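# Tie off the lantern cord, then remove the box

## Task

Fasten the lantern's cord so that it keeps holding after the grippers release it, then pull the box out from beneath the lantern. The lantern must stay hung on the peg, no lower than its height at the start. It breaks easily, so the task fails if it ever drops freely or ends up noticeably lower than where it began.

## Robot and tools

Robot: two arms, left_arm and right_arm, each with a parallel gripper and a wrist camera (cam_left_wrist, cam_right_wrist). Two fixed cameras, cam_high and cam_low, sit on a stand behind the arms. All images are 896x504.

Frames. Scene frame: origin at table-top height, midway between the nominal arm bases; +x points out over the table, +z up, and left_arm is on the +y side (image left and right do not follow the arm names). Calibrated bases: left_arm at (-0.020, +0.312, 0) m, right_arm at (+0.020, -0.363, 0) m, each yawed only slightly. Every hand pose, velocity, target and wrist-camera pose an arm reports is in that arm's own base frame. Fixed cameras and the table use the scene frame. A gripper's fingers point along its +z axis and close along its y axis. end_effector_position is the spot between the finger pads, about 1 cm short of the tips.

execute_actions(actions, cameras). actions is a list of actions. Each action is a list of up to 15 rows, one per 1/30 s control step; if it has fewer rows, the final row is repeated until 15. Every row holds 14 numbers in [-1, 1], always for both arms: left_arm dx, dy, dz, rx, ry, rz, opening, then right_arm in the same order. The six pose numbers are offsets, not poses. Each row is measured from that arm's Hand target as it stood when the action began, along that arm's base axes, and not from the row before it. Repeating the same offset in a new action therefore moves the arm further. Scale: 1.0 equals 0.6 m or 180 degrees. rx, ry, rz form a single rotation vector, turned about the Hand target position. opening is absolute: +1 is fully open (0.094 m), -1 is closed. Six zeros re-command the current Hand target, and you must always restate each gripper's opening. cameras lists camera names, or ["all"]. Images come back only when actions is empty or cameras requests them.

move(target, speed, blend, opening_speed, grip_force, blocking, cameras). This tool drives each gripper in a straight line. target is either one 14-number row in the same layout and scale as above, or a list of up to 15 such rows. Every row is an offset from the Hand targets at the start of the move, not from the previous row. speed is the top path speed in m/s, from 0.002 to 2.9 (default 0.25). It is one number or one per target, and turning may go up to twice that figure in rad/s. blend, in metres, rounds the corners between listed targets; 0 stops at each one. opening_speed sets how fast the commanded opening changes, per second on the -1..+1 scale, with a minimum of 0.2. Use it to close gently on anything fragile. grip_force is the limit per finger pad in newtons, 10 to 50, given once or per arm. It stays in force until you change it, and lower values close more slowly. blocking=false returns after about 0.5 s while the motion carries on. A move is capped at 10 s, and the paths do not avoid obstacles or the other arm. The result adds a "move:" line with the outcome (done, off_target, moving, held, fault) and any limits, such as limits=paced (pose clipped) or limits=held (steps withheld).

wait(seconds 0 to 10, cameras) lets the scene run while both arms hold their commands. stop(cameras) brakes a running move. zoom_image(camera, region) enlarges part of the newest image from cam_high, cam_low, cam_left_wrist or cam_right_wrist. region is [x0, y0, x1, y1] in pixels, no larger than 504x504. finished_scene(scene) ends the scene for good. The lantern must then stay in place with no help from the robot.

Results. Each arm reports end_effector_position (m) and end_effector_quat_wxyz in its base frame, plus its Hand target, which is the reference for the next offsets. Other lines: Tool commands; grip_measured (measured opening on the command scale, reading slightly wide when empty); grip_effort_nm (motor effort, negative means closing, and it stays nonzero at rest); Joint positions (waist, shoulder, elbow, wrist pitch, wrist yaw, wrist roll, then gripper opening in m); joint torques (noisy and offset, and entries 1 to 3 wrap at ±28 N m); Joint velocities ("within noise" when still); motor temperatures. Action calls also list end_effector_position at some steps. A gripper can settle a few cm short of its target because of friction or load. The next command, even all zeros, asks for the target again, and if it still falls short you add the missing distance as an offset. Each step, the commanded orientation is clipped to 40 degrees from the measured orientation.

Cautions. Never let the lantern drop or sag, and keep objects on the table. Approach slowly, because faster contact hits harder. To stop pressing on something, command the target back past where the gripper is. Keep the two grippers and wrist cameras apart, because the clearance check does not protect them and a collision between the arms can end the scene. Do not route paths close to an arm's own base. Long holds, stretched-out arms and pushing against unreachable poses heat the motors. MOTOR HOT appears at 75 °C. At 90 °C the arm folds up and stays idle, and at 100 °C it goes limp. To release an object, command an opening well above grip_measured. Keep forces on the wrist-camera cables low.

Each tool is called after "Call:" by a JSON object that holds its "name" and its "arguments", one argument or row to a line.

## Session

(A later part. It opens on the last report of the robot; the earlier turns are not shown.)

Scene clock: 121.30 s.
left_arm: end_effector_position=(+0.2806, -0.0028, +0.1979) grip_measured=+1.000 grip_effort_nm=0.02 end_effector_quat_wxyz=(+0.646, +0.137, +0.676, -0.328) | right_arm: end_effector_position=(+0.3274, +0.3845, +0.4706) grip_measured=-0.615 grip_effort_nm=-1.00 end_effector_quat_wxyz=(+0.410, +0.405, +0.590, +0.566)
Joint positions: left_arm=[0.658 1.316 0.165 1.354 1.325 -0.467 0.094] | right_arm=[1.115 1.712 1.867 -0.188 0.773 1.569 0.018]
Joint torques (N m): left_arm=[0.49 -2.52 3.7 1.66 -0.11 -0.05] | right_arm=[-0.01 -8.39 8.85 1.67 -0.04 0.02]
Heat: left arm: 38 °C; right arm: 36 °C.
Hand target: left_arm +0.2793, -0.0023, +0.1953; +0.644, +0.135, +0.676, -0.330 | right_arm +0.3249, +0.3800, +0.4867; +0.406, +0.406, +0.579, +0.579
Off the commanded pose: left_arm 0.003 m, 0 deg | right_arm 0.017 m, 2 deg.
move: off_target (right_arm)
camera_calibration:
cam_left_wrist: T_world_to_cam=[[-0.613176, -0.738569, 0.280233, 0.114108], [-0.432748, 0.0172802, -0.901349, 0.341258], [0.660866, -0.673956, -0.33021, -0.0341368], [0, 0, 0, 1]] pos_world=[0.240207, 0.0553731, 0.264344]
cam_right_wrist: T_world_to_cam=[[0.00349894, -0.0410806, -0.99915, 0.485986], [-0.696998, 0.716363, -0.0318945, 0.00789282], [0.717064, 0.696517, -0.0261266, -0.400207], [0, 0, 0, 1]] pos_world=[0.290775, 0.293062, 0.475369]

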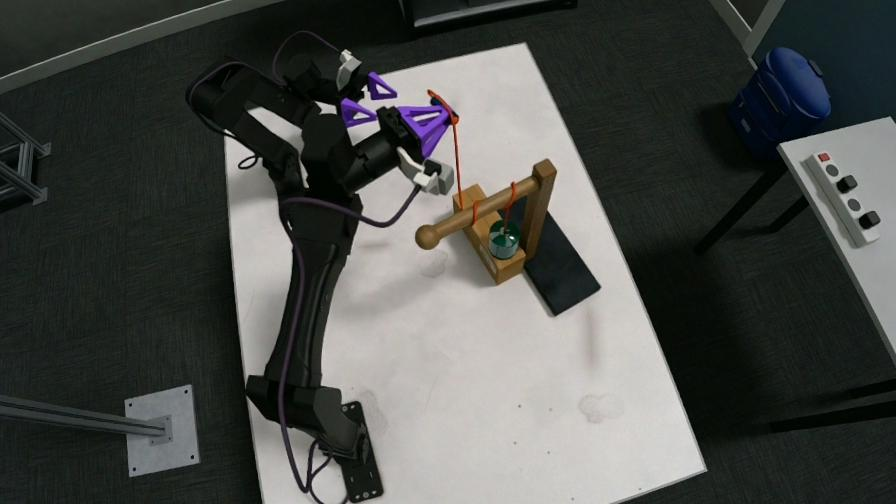

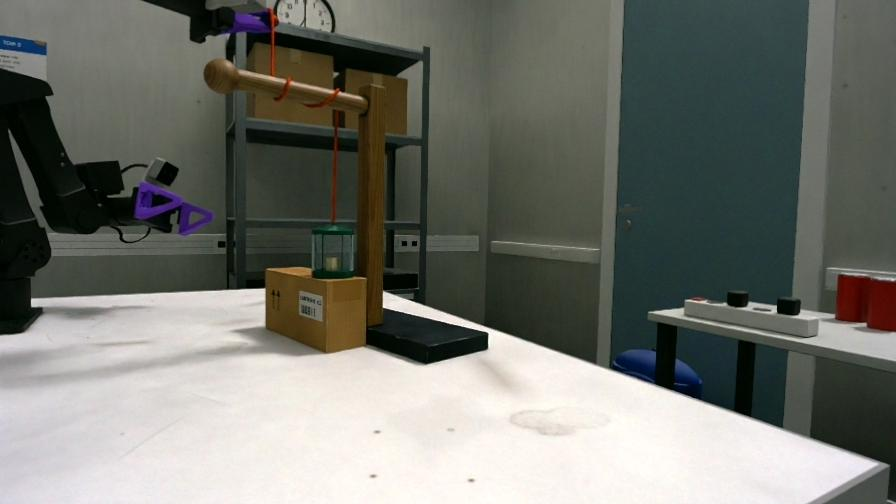

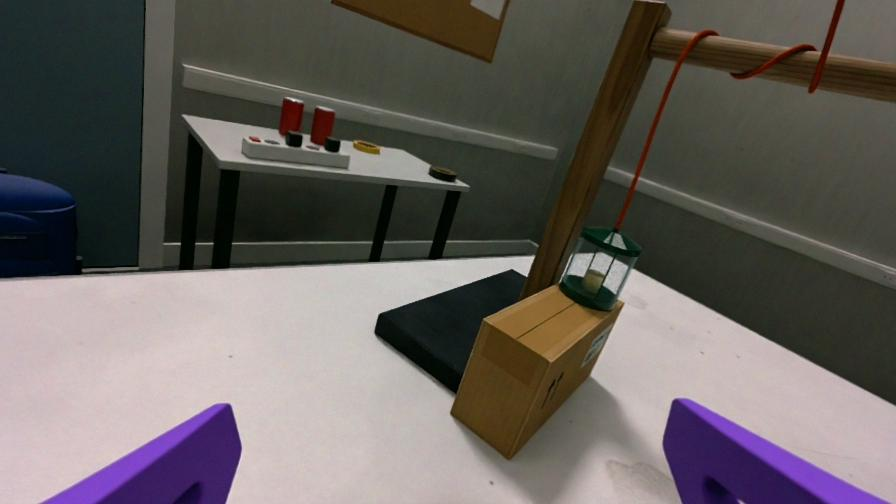

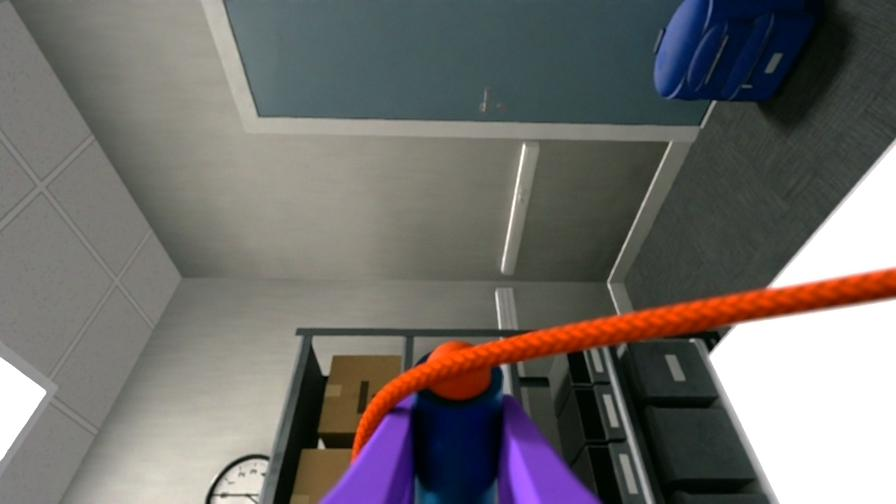

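Call:
{"name": "move", "arguments": {
  "target": [
    [0,0,0,0,0,0,1,-0.008,0.083,-0.178,0,0,0,-0.85],
    [0,0,0,0,0,0,1,-0.008,0.067,-0.378,0,0,0,-0.85],
    [0,0,0,0,0,0,1,-0.058,-0.017,-0.495,0,0,0,-0.85],
    [0,0,0,0,0,0,1,-0.12,-0.217,-0.495,0,0,0,-0.85]
  ],
  "cameras": ["cam_high","cam_low","cam_left_wrist"],
  "blend": 0.03
}}

Call:
{"name": "move", "arguments": {
  "target": [0,0,0,0,0,0,1,0,0,0.0,-0.47,-0.171,0,-0.85],
  "cameras": ["all"],
  "speed": 0.5
}}

Scene clock: 129.97 s.
left_arm: end_effector_position=(+0.2806, -0.0028, +0.1979) grip_measured=+1.000 grip_effort_nm=0.02 end_effector_quat_wxyz=(+0.646, +0.137, +0.676, -0.328) | right_arm: end_effector_position=(+0.2537, +0.2520, +0.1829) grip_measured=-0.615 grip_effort_nm=-1.00 end_effector_quat_wxyz=(+0.405, +0.409, +0.587, +0.569)
Joint positions: left_arm=[0.658 1.316 0.165 1.354 1.325 -0.467 0.094] | right_arm=[1.153 1.385 0.299 1.053 0.809 1.585 0.018]
Joint torques (N m): left_arm=[0.44 -2.48 3.64 1.66 -0.11 -0.04] | right_arm=[-0.18 -5.04 4.78 1.91 -0.07 -0.15]
Heat: left arm: 38 °C; right arm: 36 °C.
Hand target: left_arm +0.2793, -0.0023, +0.1953; +0.644, +0.135, +0.676, -0.330 | right_arm +0.2529, +0.2498, +0.1897; +0.406, +0.406, +0.579, +0.579
Off the commanded pose: left_arm 0.003 m, 0 deg | right_arm 0.007 m, 1 deg.
move: done
camera_calibration:
cam_left_wrist: T_world_to_cam=[[-0.613176, -0.738569, 0.280233, 0.114108], [-0.432748, 0.0172802, -0.901349, 0.341258], [0.660866, -0.673956, -0.33021, -0.0341368], [0, 0, 0, 1]] pos_world=[0.240207, 0.0553731, 0.264344]
Images, in order (width x height): cam_high 896x504, cam_low 896x504, cam_left_wrist 896x504.

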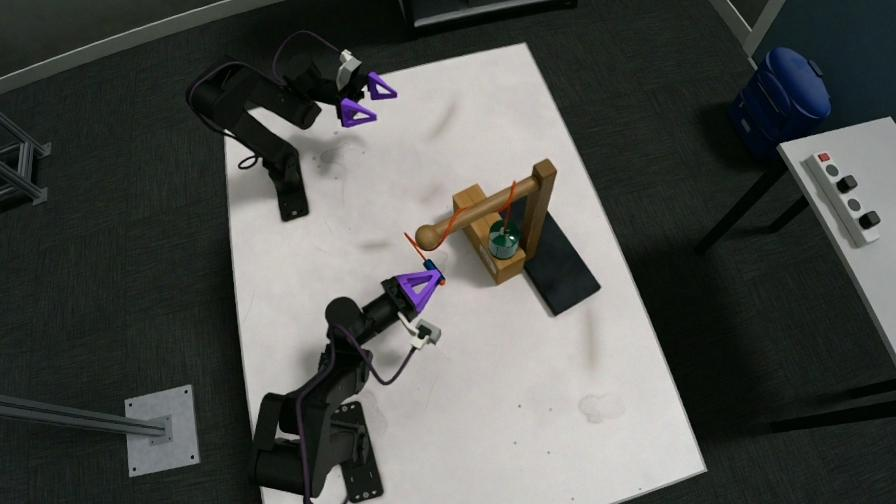

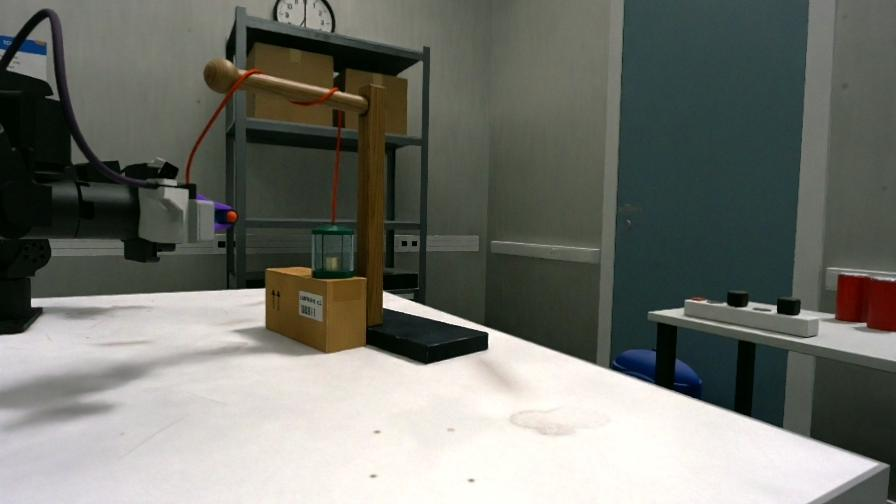

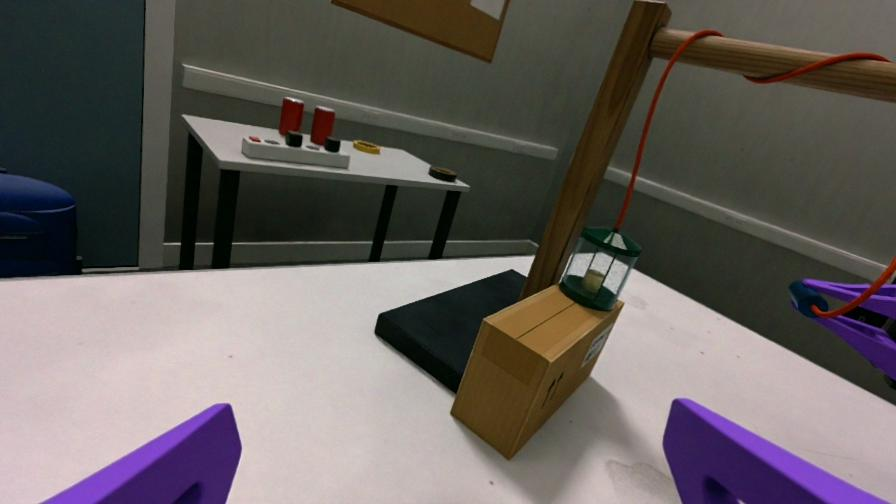

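Scene clock: 132.57 s.
left_arm: end_effector_position=(+0.2806, -0.0028, +0.1979) grip_measured=+1.000 grip_effort_nm=0.02 end_effector_quat_wxyz=(+0.646, +0.137, +0.676, -0.328) | right_arm: end_effector_position=(+0.2535, +0.2516, +0.1880) grip_measured=-0.615 grip_effort_nm=-1.00 end_effector_quat_wxyz=(+0.694, -0.123, +0.699, +0.118)
Joint positions: left_arm=[0.658 1.316 0.165 1.354 1.325 -0.467 0.094] | right_arm=[1.153 1.377 0.299 1.065 0.809 0.003 0.018]
Joint torques (N m): left_arm=[0.47 -2.51 3.7 1.65 -0.12 -0.05] | right_arm=[-0.21 -4.15 4.7 1.84 -0.1 -0.04]
Heat: left arm: 38 °C; right arm: 36 °C.
Hand target: left_arm +0.2793, -0.0023, +0.1953; +0.644, +0.135, +0.676, -0.330 | right_arm +0.2528, +0.2499, +0.1898; +0.697, -0.122, +0.696, +0.123
Off the commanded pose: left_arm 0.003 m, 0 deg | right_arm 0.003 m, 1 deg.
move: done
camera_calibration:
cam_left_wrist: T_world_to_cam=[[-0.613176, -0.738569, 0.280233, 0.114108], [-0.432748, 0.0172802, -0.901349, 0.341258], [0.660866, -0.673956, -0.33021, -0.0341368], [0, 0, 0, 1]] pos_world=[0.240207, 0.0553731, 0.264344]
cam_right_wrist: T_world_to_cam=[[0.349227, -0.936814, 0.0204845, 0.144482], [-0.389883, -0.16515, -0.905934, 0.350731], [0.852075, 0.30839, -0.422922, -0.124022], [0, 0, 0, 1]] pos_world=[0.191963, 0.231523, 0.262328]

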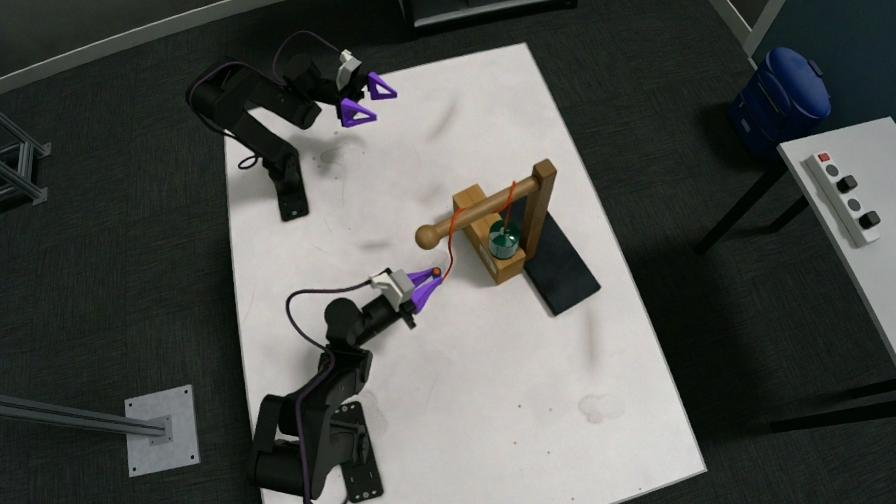

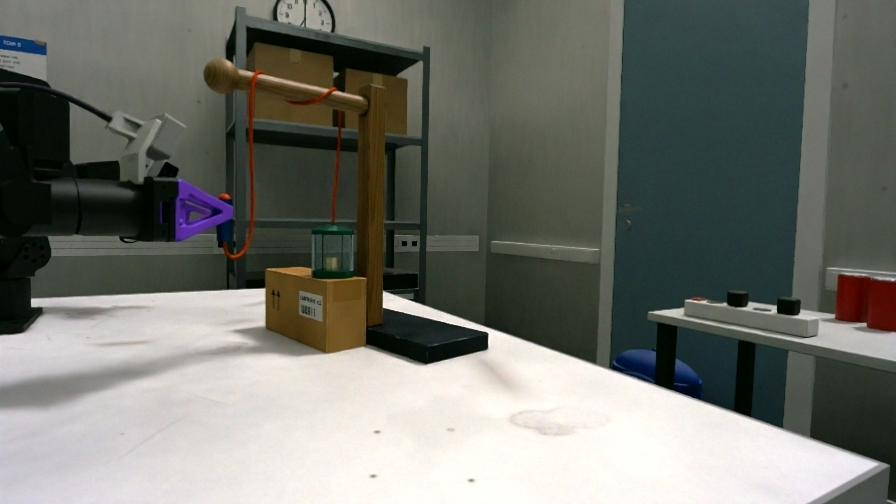

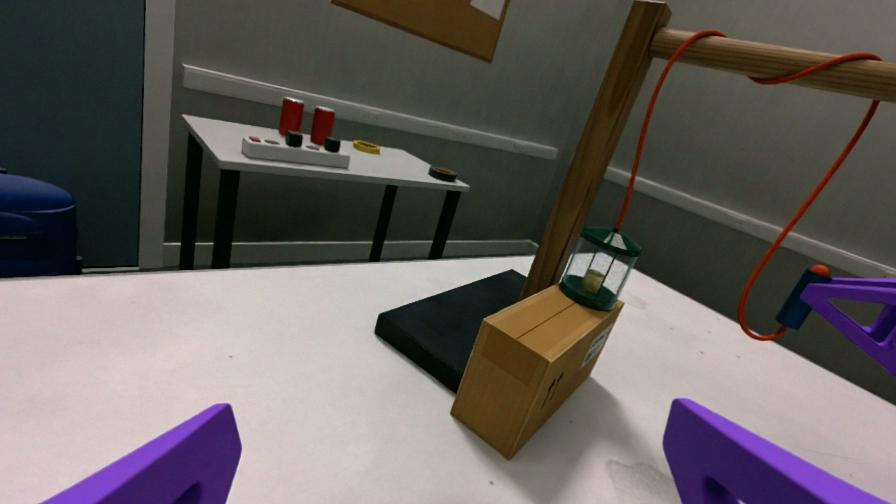

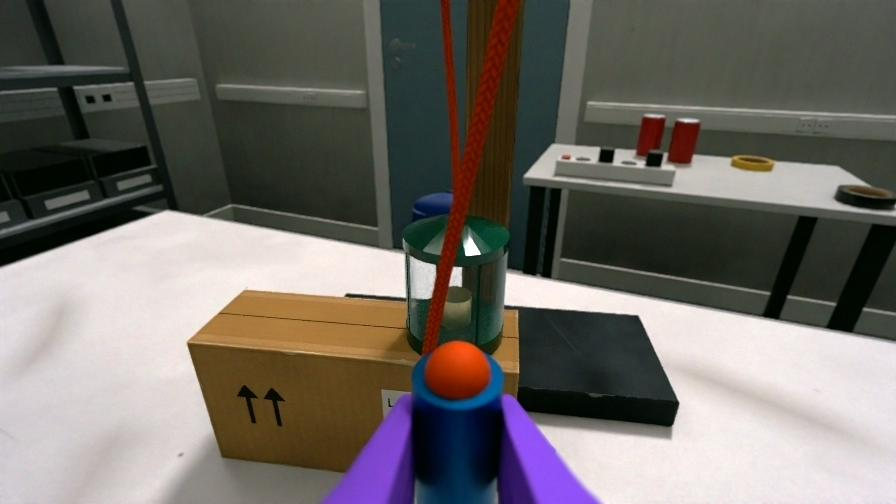

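Call:
{"name": "move", "arguments": {
  "target": [
    [0,0,0,0,0,0,1,0.062,0.183,0,0,0,0,-0.85],
    [0,0,0,0,0,0,1,0.095,0.217,0.134,0,0,0,-0.85],
    [0,0,0,0,0,0,1,0.112,0.217,0.334,0,0,0,-0.85],
    [0,0,0,0,0,0,1,0.129,0.134,0.484,0,0,0,-0.85]
  ],
  "cameras": ["all"],
  "blend": 0.03
}}

Scene clock: 137.00 s.
left_arm: end_effector_position=(+0.2806, -0.0028, +0.1979) grip_measured=+1.000 grip_effort_nm=0.02 end_effector_quat_wxyz=(+0.646, +0.137, +0.676, -0.328) | right_arm: end_effector_position=(+0.3326, +0.3331, +0.4662) grip_measured=-0.615 grip_effort_nm=-1.00 end_effector_quat_wxyz=(+0.691, -0.131, +0.702, +0.109)
Joint positions: left_arm=[0.658 1.316 0.165 1.354 1.325 -0.467 0.094] | right_arm=[1.031 1.539 1.661 -0.149 0.69 -0.011 0.018]
Joint torques (N m): left_arm=[0.46 -2.5 3.67 1.67 -0.12 -0.05] | right_arm=[-0.14 -6.78 8.49 1.71 -0.11 0.11]
Heat: left arm: 38 °C; right arm: 36 °C.
Hand target: left_arm +0.2793, -0.0023, +0.1953; +0.644, +0.135, +0.676, -0.330 | right_arm +0.3304, +0.3304, +0.4800; +0.697, -0.122, +0.696, +0.123
Off the commanded pose: left_arm 0.003 m, 0 deg | right_arm 0.014 m, 2 deg.
move: off_target (right_arm)
camera_calibration:
cam_left_wrist: T_world_to_cam=[[-0.613176, -0.738569, 0.280233, 0.114108], [-0.432748, 0.0172802, -0.901349, 0.341258], [0.660866, -0.673956, -0.33021, -0.0341368], [0, 0, 0, 1]] pos_world=[0.240207, 0.0553731, 0.264344]
cam_right_wrist: T_world_to_cam=[[0.346333, -0.937113, 0.0432705, 0.17804], [-0.394121, -0.187204, -0.899791, 0.653021], [0.851306, 0.294573, -0.434171, -0.0887503], [0, 0, 0, 1]] pos_world=[0.271262, 0.315235, 0.541346]

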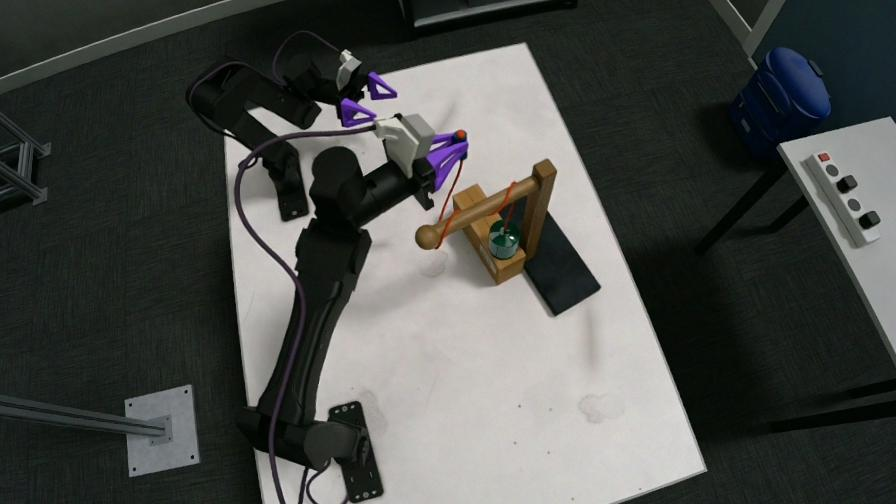

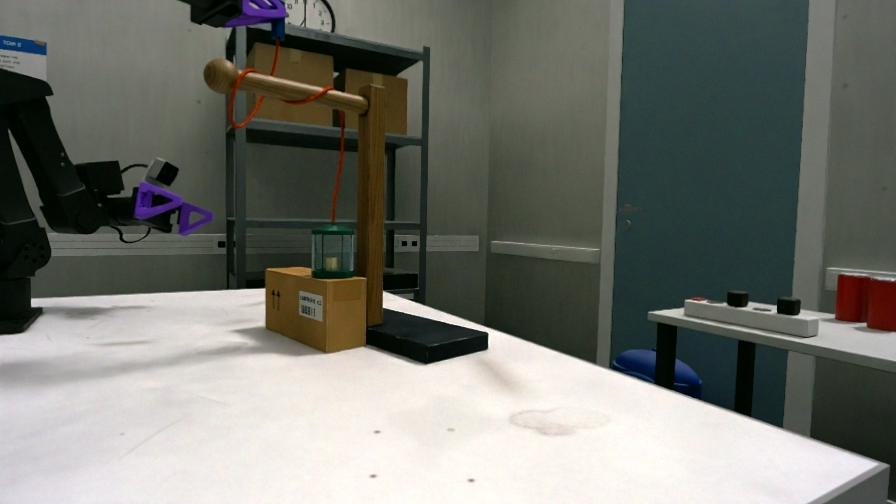

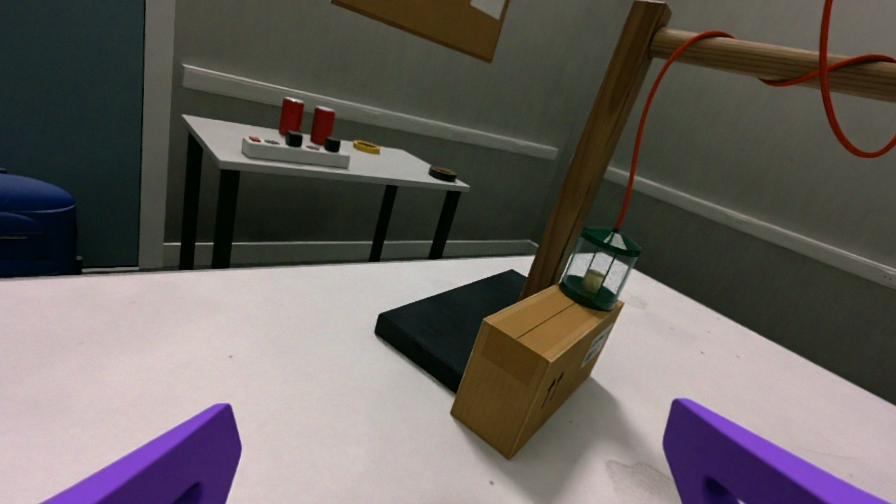

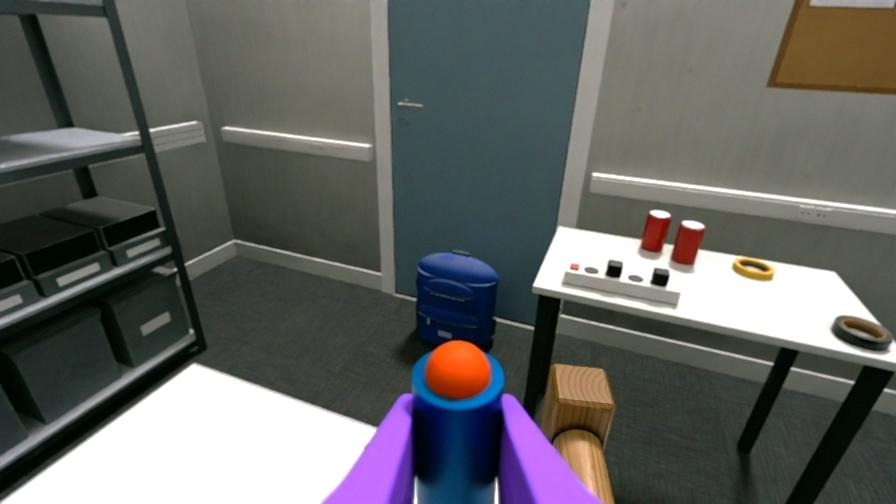

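Call:
{"name": "move", "arguments": {
  "target": [
    [0,0,0,0,0,0,1,0.1,0.07,0.02,0,0,0,-0.85]
  ],
  "cameras": ["cam_high","cam_low","cam_left_wrist"]
}}

Scene clock: 139.47 s.
left_arm: end_effector_position=(+0.2806, -0.0028, +0.1979) grip_measured=+1.000 grip_effort_nm=0.02 end_effector_quat_wxyz=(+0.646, +0.137, +0.676, -0.328) | right_arm: end_effector_position=(+0.3909, +0.3722, +0.4825) grip_measured=-0.615 grip_effort_nm=-1.00 end_effector_quat_wxyz=(+0.693, -0.128, +0.701, +0.111)
Joint positions: left_arm=[0.658 1.316 0.165 1.354 1.325 -0.467 0.094] | right_arm=[0.952 1.824 2.045 -0.24 0.612 -0.011 0.018]
Joint torques (N m): left_arm=[0.47 -2.5 3.67 1.66 -0.11 -0.05] | right_arm=[-0.09 -8.36 8.53 1.72 -0.12 0.12]
Heat: left arm: 38 °C; right arm: 36 °C.
Hand target: left_arm +0.2793, -0.0023, +0.1953; +0.644, +0.135, +0.676, -0.330 | right_arm +0.3903, +0.3723, +0.4922; +0.697, -0.122, +0.696, +0.123
Off the commanded pose: left_arm 0.003 m, 0 deg | right_arm 0.010 m, 2 deg.
move: done
camera_calibration:
cam_left_wrist: T_world_to_cam=[[-0.613176, -0.738569, 0.280233, 0.114108], [-0.432748, 0.0172802, -0.901349, 0.341258], [0.660866, -0.673956, -0.33021, -0.0341368], [0, 0, 0, 1]] pos_world=[0.240207, 0.0553731, 0.264344]
Images, in order (width x height): cam_high 896x504, cam_low 896x504, cam_left_wrist 896x504.

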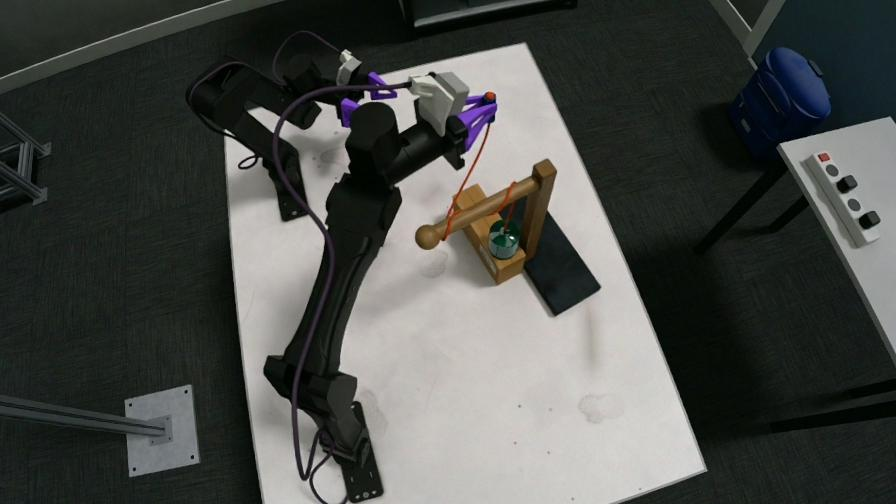

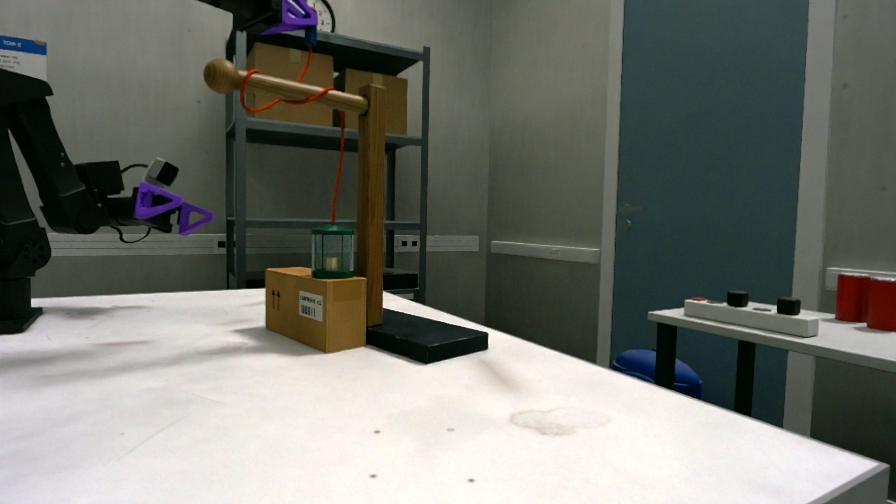

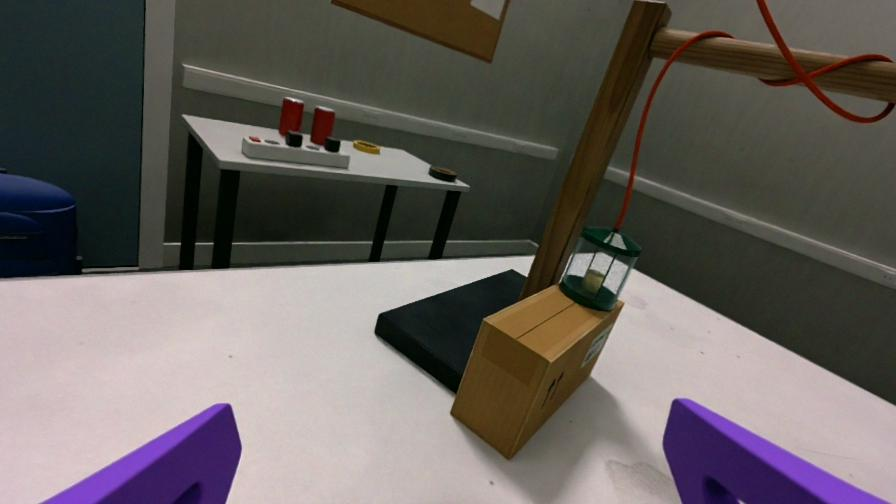

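Call:
{"name": "move", "arguments": {
  "target": [0,0,0,0,0,0,1,0.05,0.08,0,0,0,0,-0.85],
  "cameras": ["cam_high","cam_low","cam_left_wrist"],
  "speed": 0.12
}}

Scene clock: 141.67 s.
left_arm: end_effector_position=(+0.2806, -0.0028, +0.1979) grip_measured=+1.000 grip_effort_nm=0.02 end_effector_quat_wxyz=(+0.646, +0.137, +0.676, -0.328) | right_arm: end_effector_position=(+0.4213, +0.4149, +0.4920) grip_measured=-0.615 grip_effort_nm=-1.00 end_effector_quat_wxyz=(+0.697, -0.124, +0.697, +0.115)
Joint positions: left_arm=[0.658 1.316 0.165 1.354 1.325 -0.467 0.094] | right_arm=[0.952 2.143 2.548 -0.407 0.612 -0.011 0.018]
Joint torques (N m): left_arm=[0.49 -2.47 3.62 1.66 -0.11 -0.03] | right_arm=[0.5 -9.48 7.83 1.71 -0.04 0.11]
Heat: left arm: 38 °C; right arm: 36 °C.
Hand target: left_arm +0.2793, -0.0023, +0.1953; +0.644, +0.135, +0.676, -0.330 | right_arm +0.4203, +0.4203, +0.4921; +0.697, -0.122, +0.696, +0.123
Off the commanded pose: left_arm 0.003 m, 0 deg | right_arm 0.005 m, 1 deg.
move: done
camera_calibration:
cam_left_wrist: T_world_to_cam=[[-0.613176, -0.738569, 0.280233, 0.114108], [-0.432748, 0.0172802, -0.901349, 0.341258], [0.660866, -0.673956, -0.33021, -0.0341368], [0, 0, 0, 1]] pos_world=[0.240207, 0.0553731, 0.264344]
Images, in order (width x height): cam_high 896x504, cam_low 896x504, cam_left_wrist 896x504.

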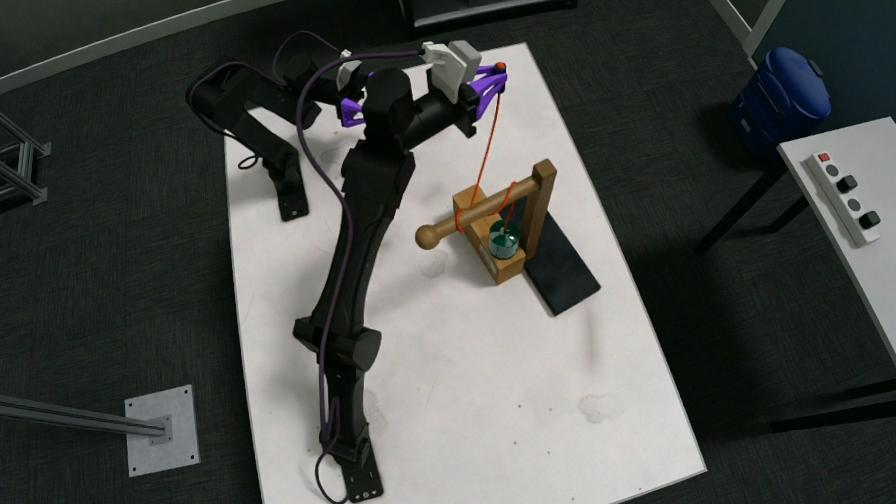

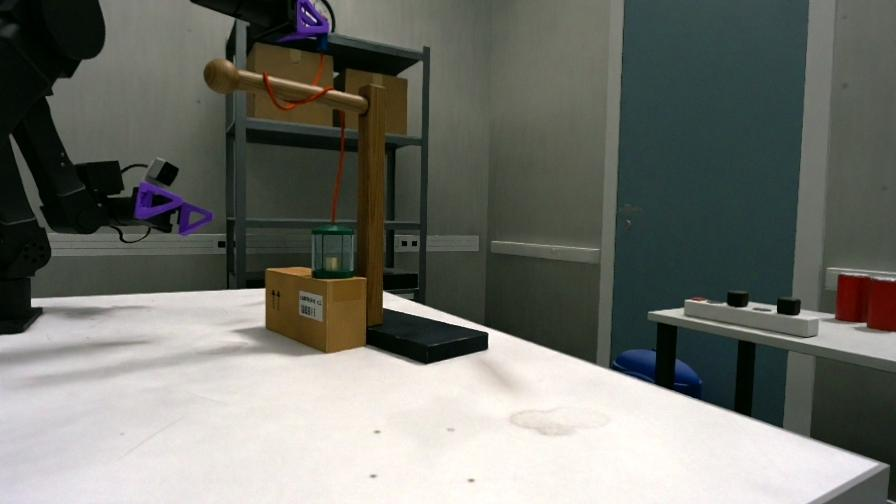

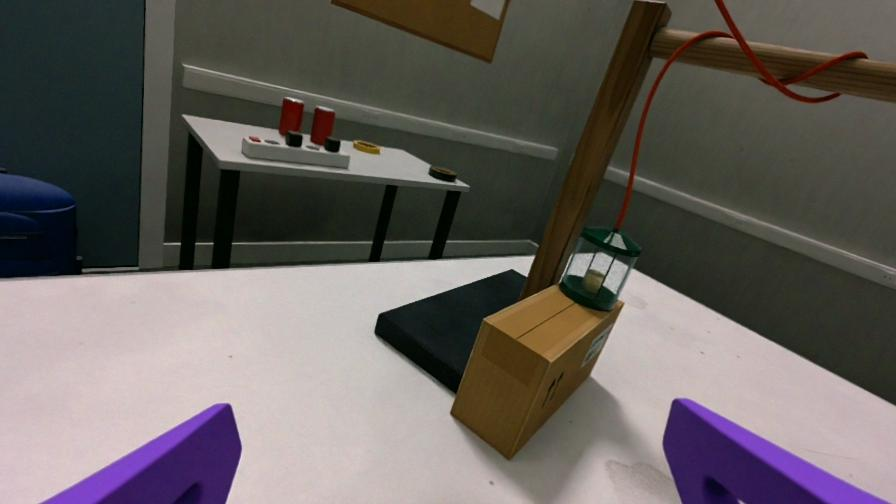

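Call:
{"name": "move", "arguments": {
  "target": [
    [0,0,0,0,0,0,1,-0.01,-0.2,0.01,0,0,0,-0.85],
    [0,0,0,0,0,0,1,-0.01,-0.4,-0.01,0,0,0,-0.85],
    [0,0,0,0,0,0,1,0,-0.55,-0.11,0,0,0,-0.85]
  ],
  "cameras": ["all"],
  "blend": 0.03,
  "speed": 0.2
}}

Scene clock: 145.53 s.
left_arm: end_effector_position=(+0.2806, -0.0028, +0.1979) grip_measured=+1.000 grip_effort_nm=0.02 end_effector_quat_wxyz=(+0.646, +0.137, +0.676, -0.328) | right_arm: end_effector_position=(+0.4278, +0.0913, +0.4125) grip_measured=-0.615 grip_effort_nm=-1.00 end_effector_quat_wxyz=(+0.682, -0.120, +0.711, +0.121)
Joint positions: left_arm=[0.658 1.316 0.165 1.354 1.325 -0.467 0.094] | right_arm=[0.115 1.274 1.241 -0.009 -0.227 -0.001 0.018]
Joint torques (N m): left_arm=[0.49 -2.48 3.69 1.66 -0.11 -0.05] | right_arm=[-0.31 -6.24 6.39 2.08 -0.12 0.03]
Heat: left arm: 38 °C; right arm: 36 °C.
Hand target: left_arm +0.2793, -0.0023, +0.1953; +0.644, +0.135, +0.676, -0.330 | right_arm +0.4204, +0.0903, +0.4259; +0.697, -0.122, +0.696, +0.123
Off the commanded pose: left_arm 0.003 m, 0 deg | right_arm 0.016 m, 3 deg.
move: off_target (right_arm)
camera_calibration:
cam_left_wrist: T_world_to_cam=[[-0.613176, -0.738569, 0.280233, 0.114108], [-0.432748, 0.0172802, -0.901349, 0.341258], [0.660866, -0.673956, -0.33021, -0.0341368], [0, 0, 0, 1]] pos_world=[0.240207, 0.0553731, 0.264344]
cam_right_wrist: T_world_to_cam=[[0.348198, -0.9374, 0.00625486, -0.0647689], [-0.422122, -0.162748, -0.89181, 0.6034], [0.837001, 0.307887, -0.452366, -0.109573], [0, 0, 0, 1]] pos_world=[0.368974, 0.0712241, 0.488956]

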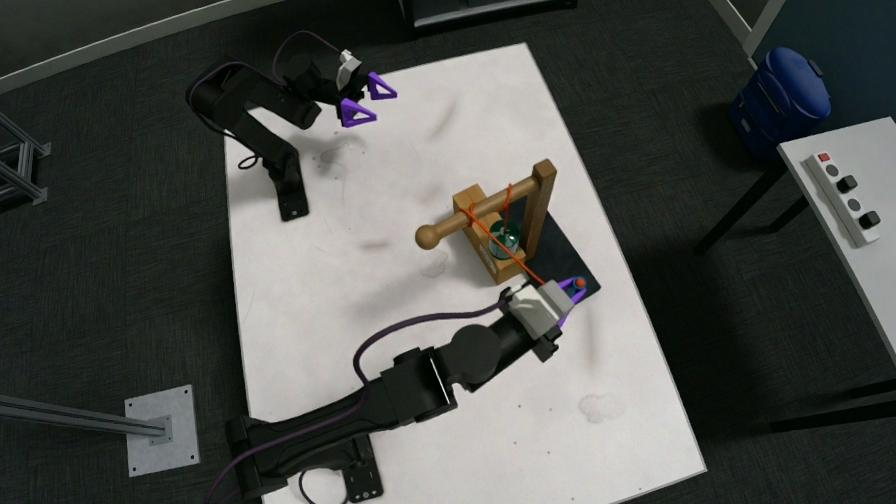

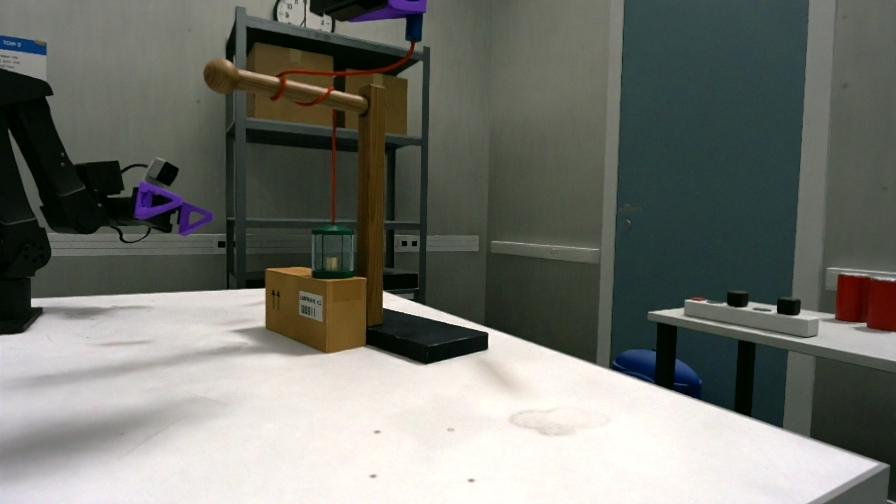

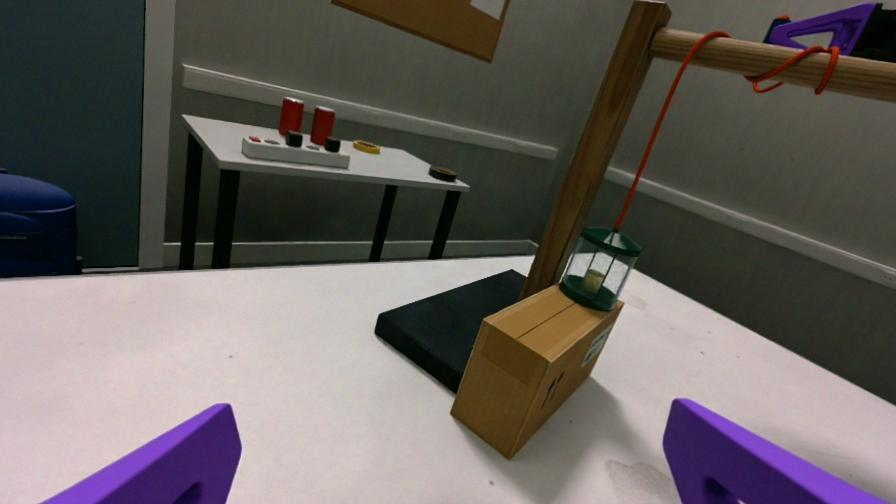

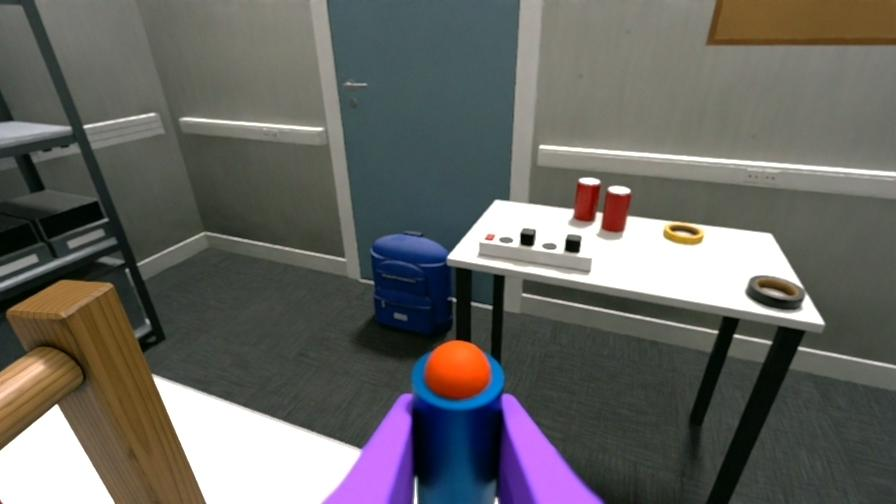

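Call:
{"name": "move", "arguments": {
  "target": [0,0,0,0,0,0,1,0.04,-0.06,-0.09,0,0,0,-0.85],
  "cameras": ["cam_high","cam_low","cam_left_wrist"],
  "speed": 0.1
}}

Scene clock: 148.10 s.
left_arm: end_effector_position=(+0.2806, -0.0028, +0.1979) grip_measured=+1.000 grip_effort_nm=0.02 end_effector_quat_wxyz=(+0.646, +0.137, +0.676, -0.328) | right_arm: end_effector_position=(+0.4396, +0.0665, +0.3745) grip_measured=-0.615 grip_effort_nm=-1.00 end_effector_quat_wxyz=(+0.692, -0.135, +0.695, +0.139)
Joint positions: left_arm=[0.658 1.316 0.165 1.354 1.325 -0.467 0.094] | right_arm=[-0.011 1.303 1.072 0.228 -0.4 0.004 0.018]
Joint torques (N m): left_arm=[0.5 -2.5 3.67 1.66 -0.11 -0.04] | right_arm=[-1.44 -4.19 6.39 2 0.25 -0.05]
Heat: left arm: 38 °C; right arm: 36 °C.
Hand target: left_arm +0.2793, -0.0023, +0.1953; +0.644, +0.135, +0.676, -0.330 | right_arm +0.4444, +0.0542, +0.3721; +0.697, -0.122, +0.696, +0.123
Off the commanded pose: left_arm 0.003 m, 0 deg | right_arm 0.013 m, 2 deg.
move: off_target (right_arm)
camera_calibration:
cam_left_wrist: T_world_to_cam=[[-0.613176, -0.738569, 0.280233, 0.114108], [-0.432748, 0.0172802, -0.901349, 0.341258], [0.660866, -0.673956, -0.33021, -0.0341368], [0, 0, 0, 1]] pos_world=[0.240207, 0.0553731, 0.264344]
Images, in order (width x height): cam_high 896x504, cam_low 896x504, cam_left_wrist 896x504.

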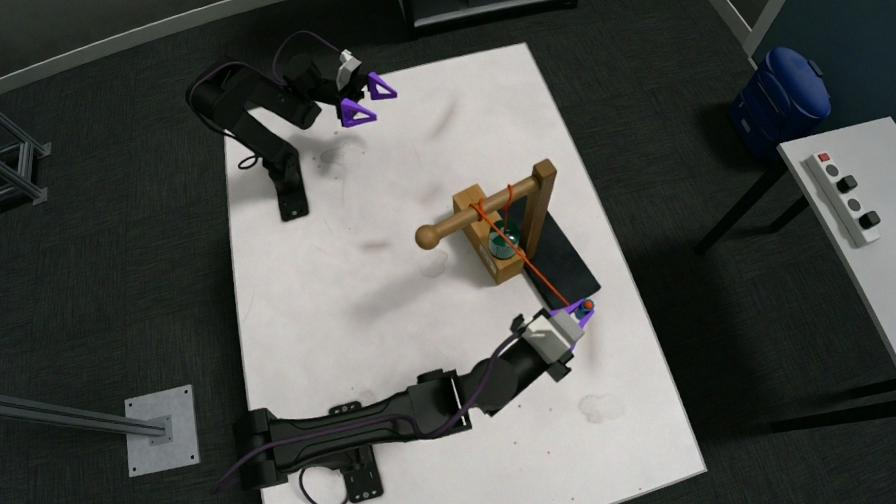

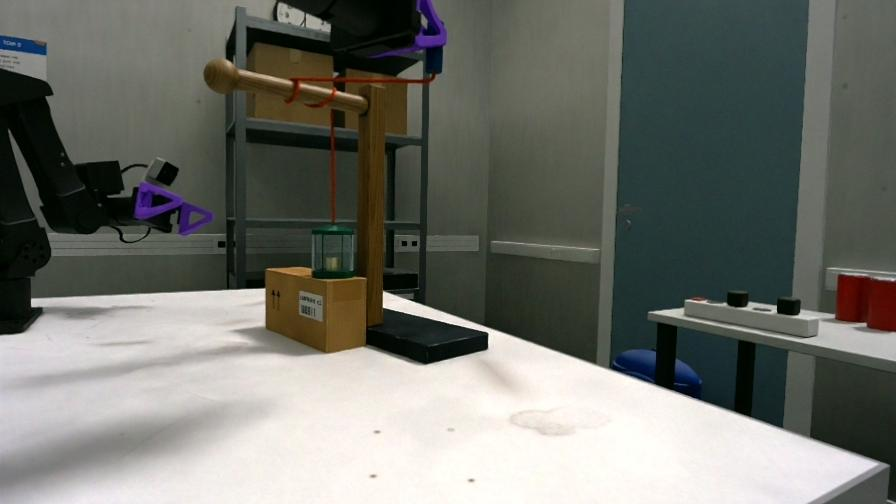

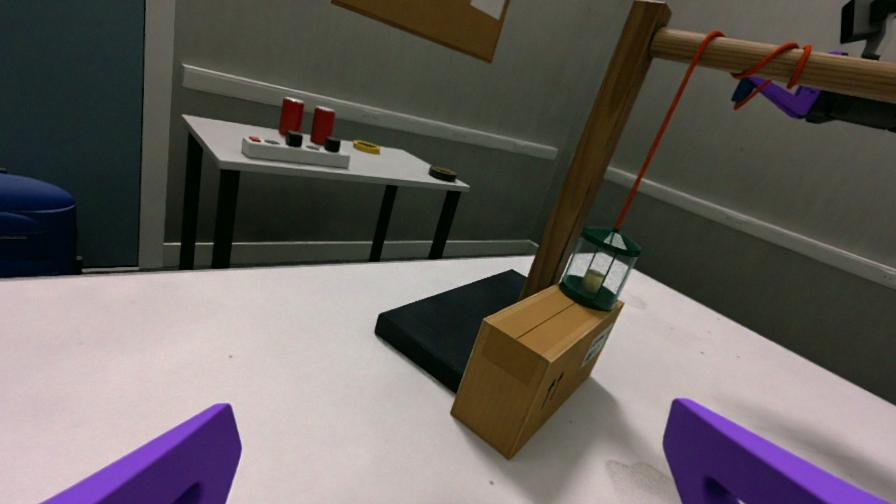

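Call:
{"name": "move", "arguments": {
  "target": [0,0,0,0,0,0,1,0.04,-0.03,-0.03,0,0,0,-0.85],
  "cameras": ["cam_low","cam_left_wrist"],
  "speed": 0.06
}}

Scene clock: 150.00 s.
left_arm: end_effector_position=(+0.2806, -0.0028, +0.1979) grip_measured=+1.000 grip_effort_nm=0.02 end_effector_quat_wxyz=(+0.646, +0.137, +0.676, -0.328) | right_arm: end_effector_position=(+0.4554, +0.0659, +0.3619) grip_measured=-0.615 grip_effort_nm=-1.00 end_effector_quat_wxyz=(+0.692, -0.156, +0.685, +0.165)
Joint positions: left_arm=[0.658 1.316 0.165 1.354 1.325 -0.467 0.094] | right_arm=[-0.051 1.388 1.072 0.33 -0.509 0.016 0.018]
Joint torques (N m): left_arm=[0.54 -2.47 3.69 1.65 -0.11 -0.05] | right_arm=[-2.86 -4.25 6.54 1.87 0.83 -0.19]
Motor temperatures (°C): left_arm=[23 26 30 38 26 26 27] | right_arm=[27 32 34 37 25 25 24]
Heat: left arm: 38 °C; right arm: 37 °C.
Hand target: left_arm +0.2793, -0.0023, +0.1953; +0.644, +0.135, +0.676, -0.330 | right_arm +0.4684, +0.0363, +0.3541; +0.697, -0.122, +0.696, +0.123
Off the commanded pose: left_arm 0.003 m, 0 deg | right_arm 0.033 m, 6 deg.
move: off_target (right_arm)
camera_calibration:
cam_left_wrist: T_world_to_cam=[[-0.613176, -0.738569, 0.280233, 0.114108], [-0.432748, 0.0172802, -0.901349, 0.341258], [0.660866, -0.673956, -0.33021, -0.0341368], [0, 0, 0, 1]] pos_world=[0.240207, 0.0553731, 0.264344]
Images, in order (width x height): cam_low 896x504, cam_left_wrist 896x504.

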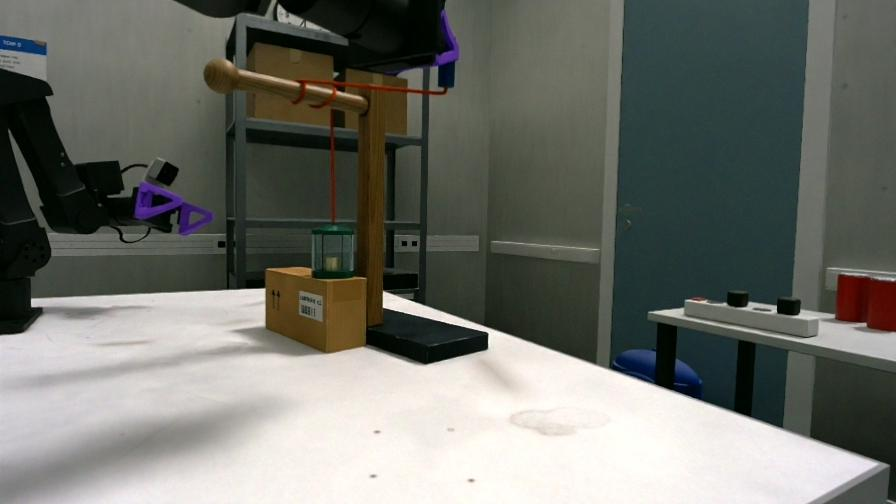

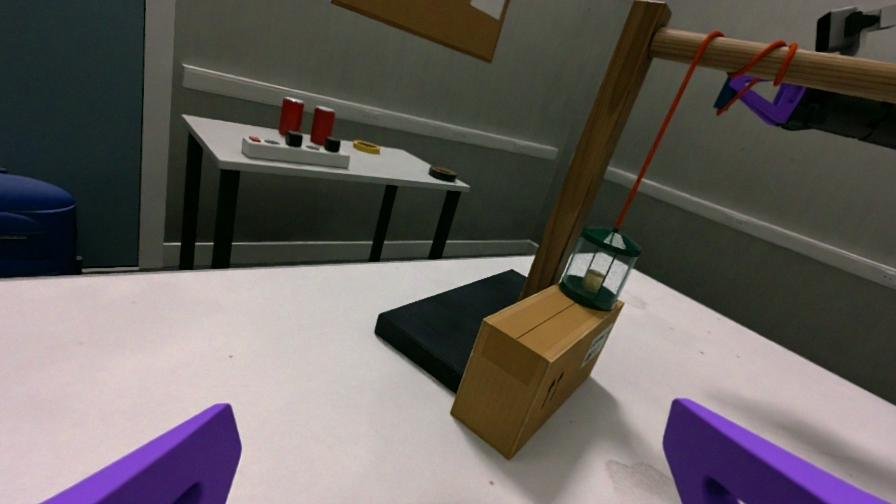

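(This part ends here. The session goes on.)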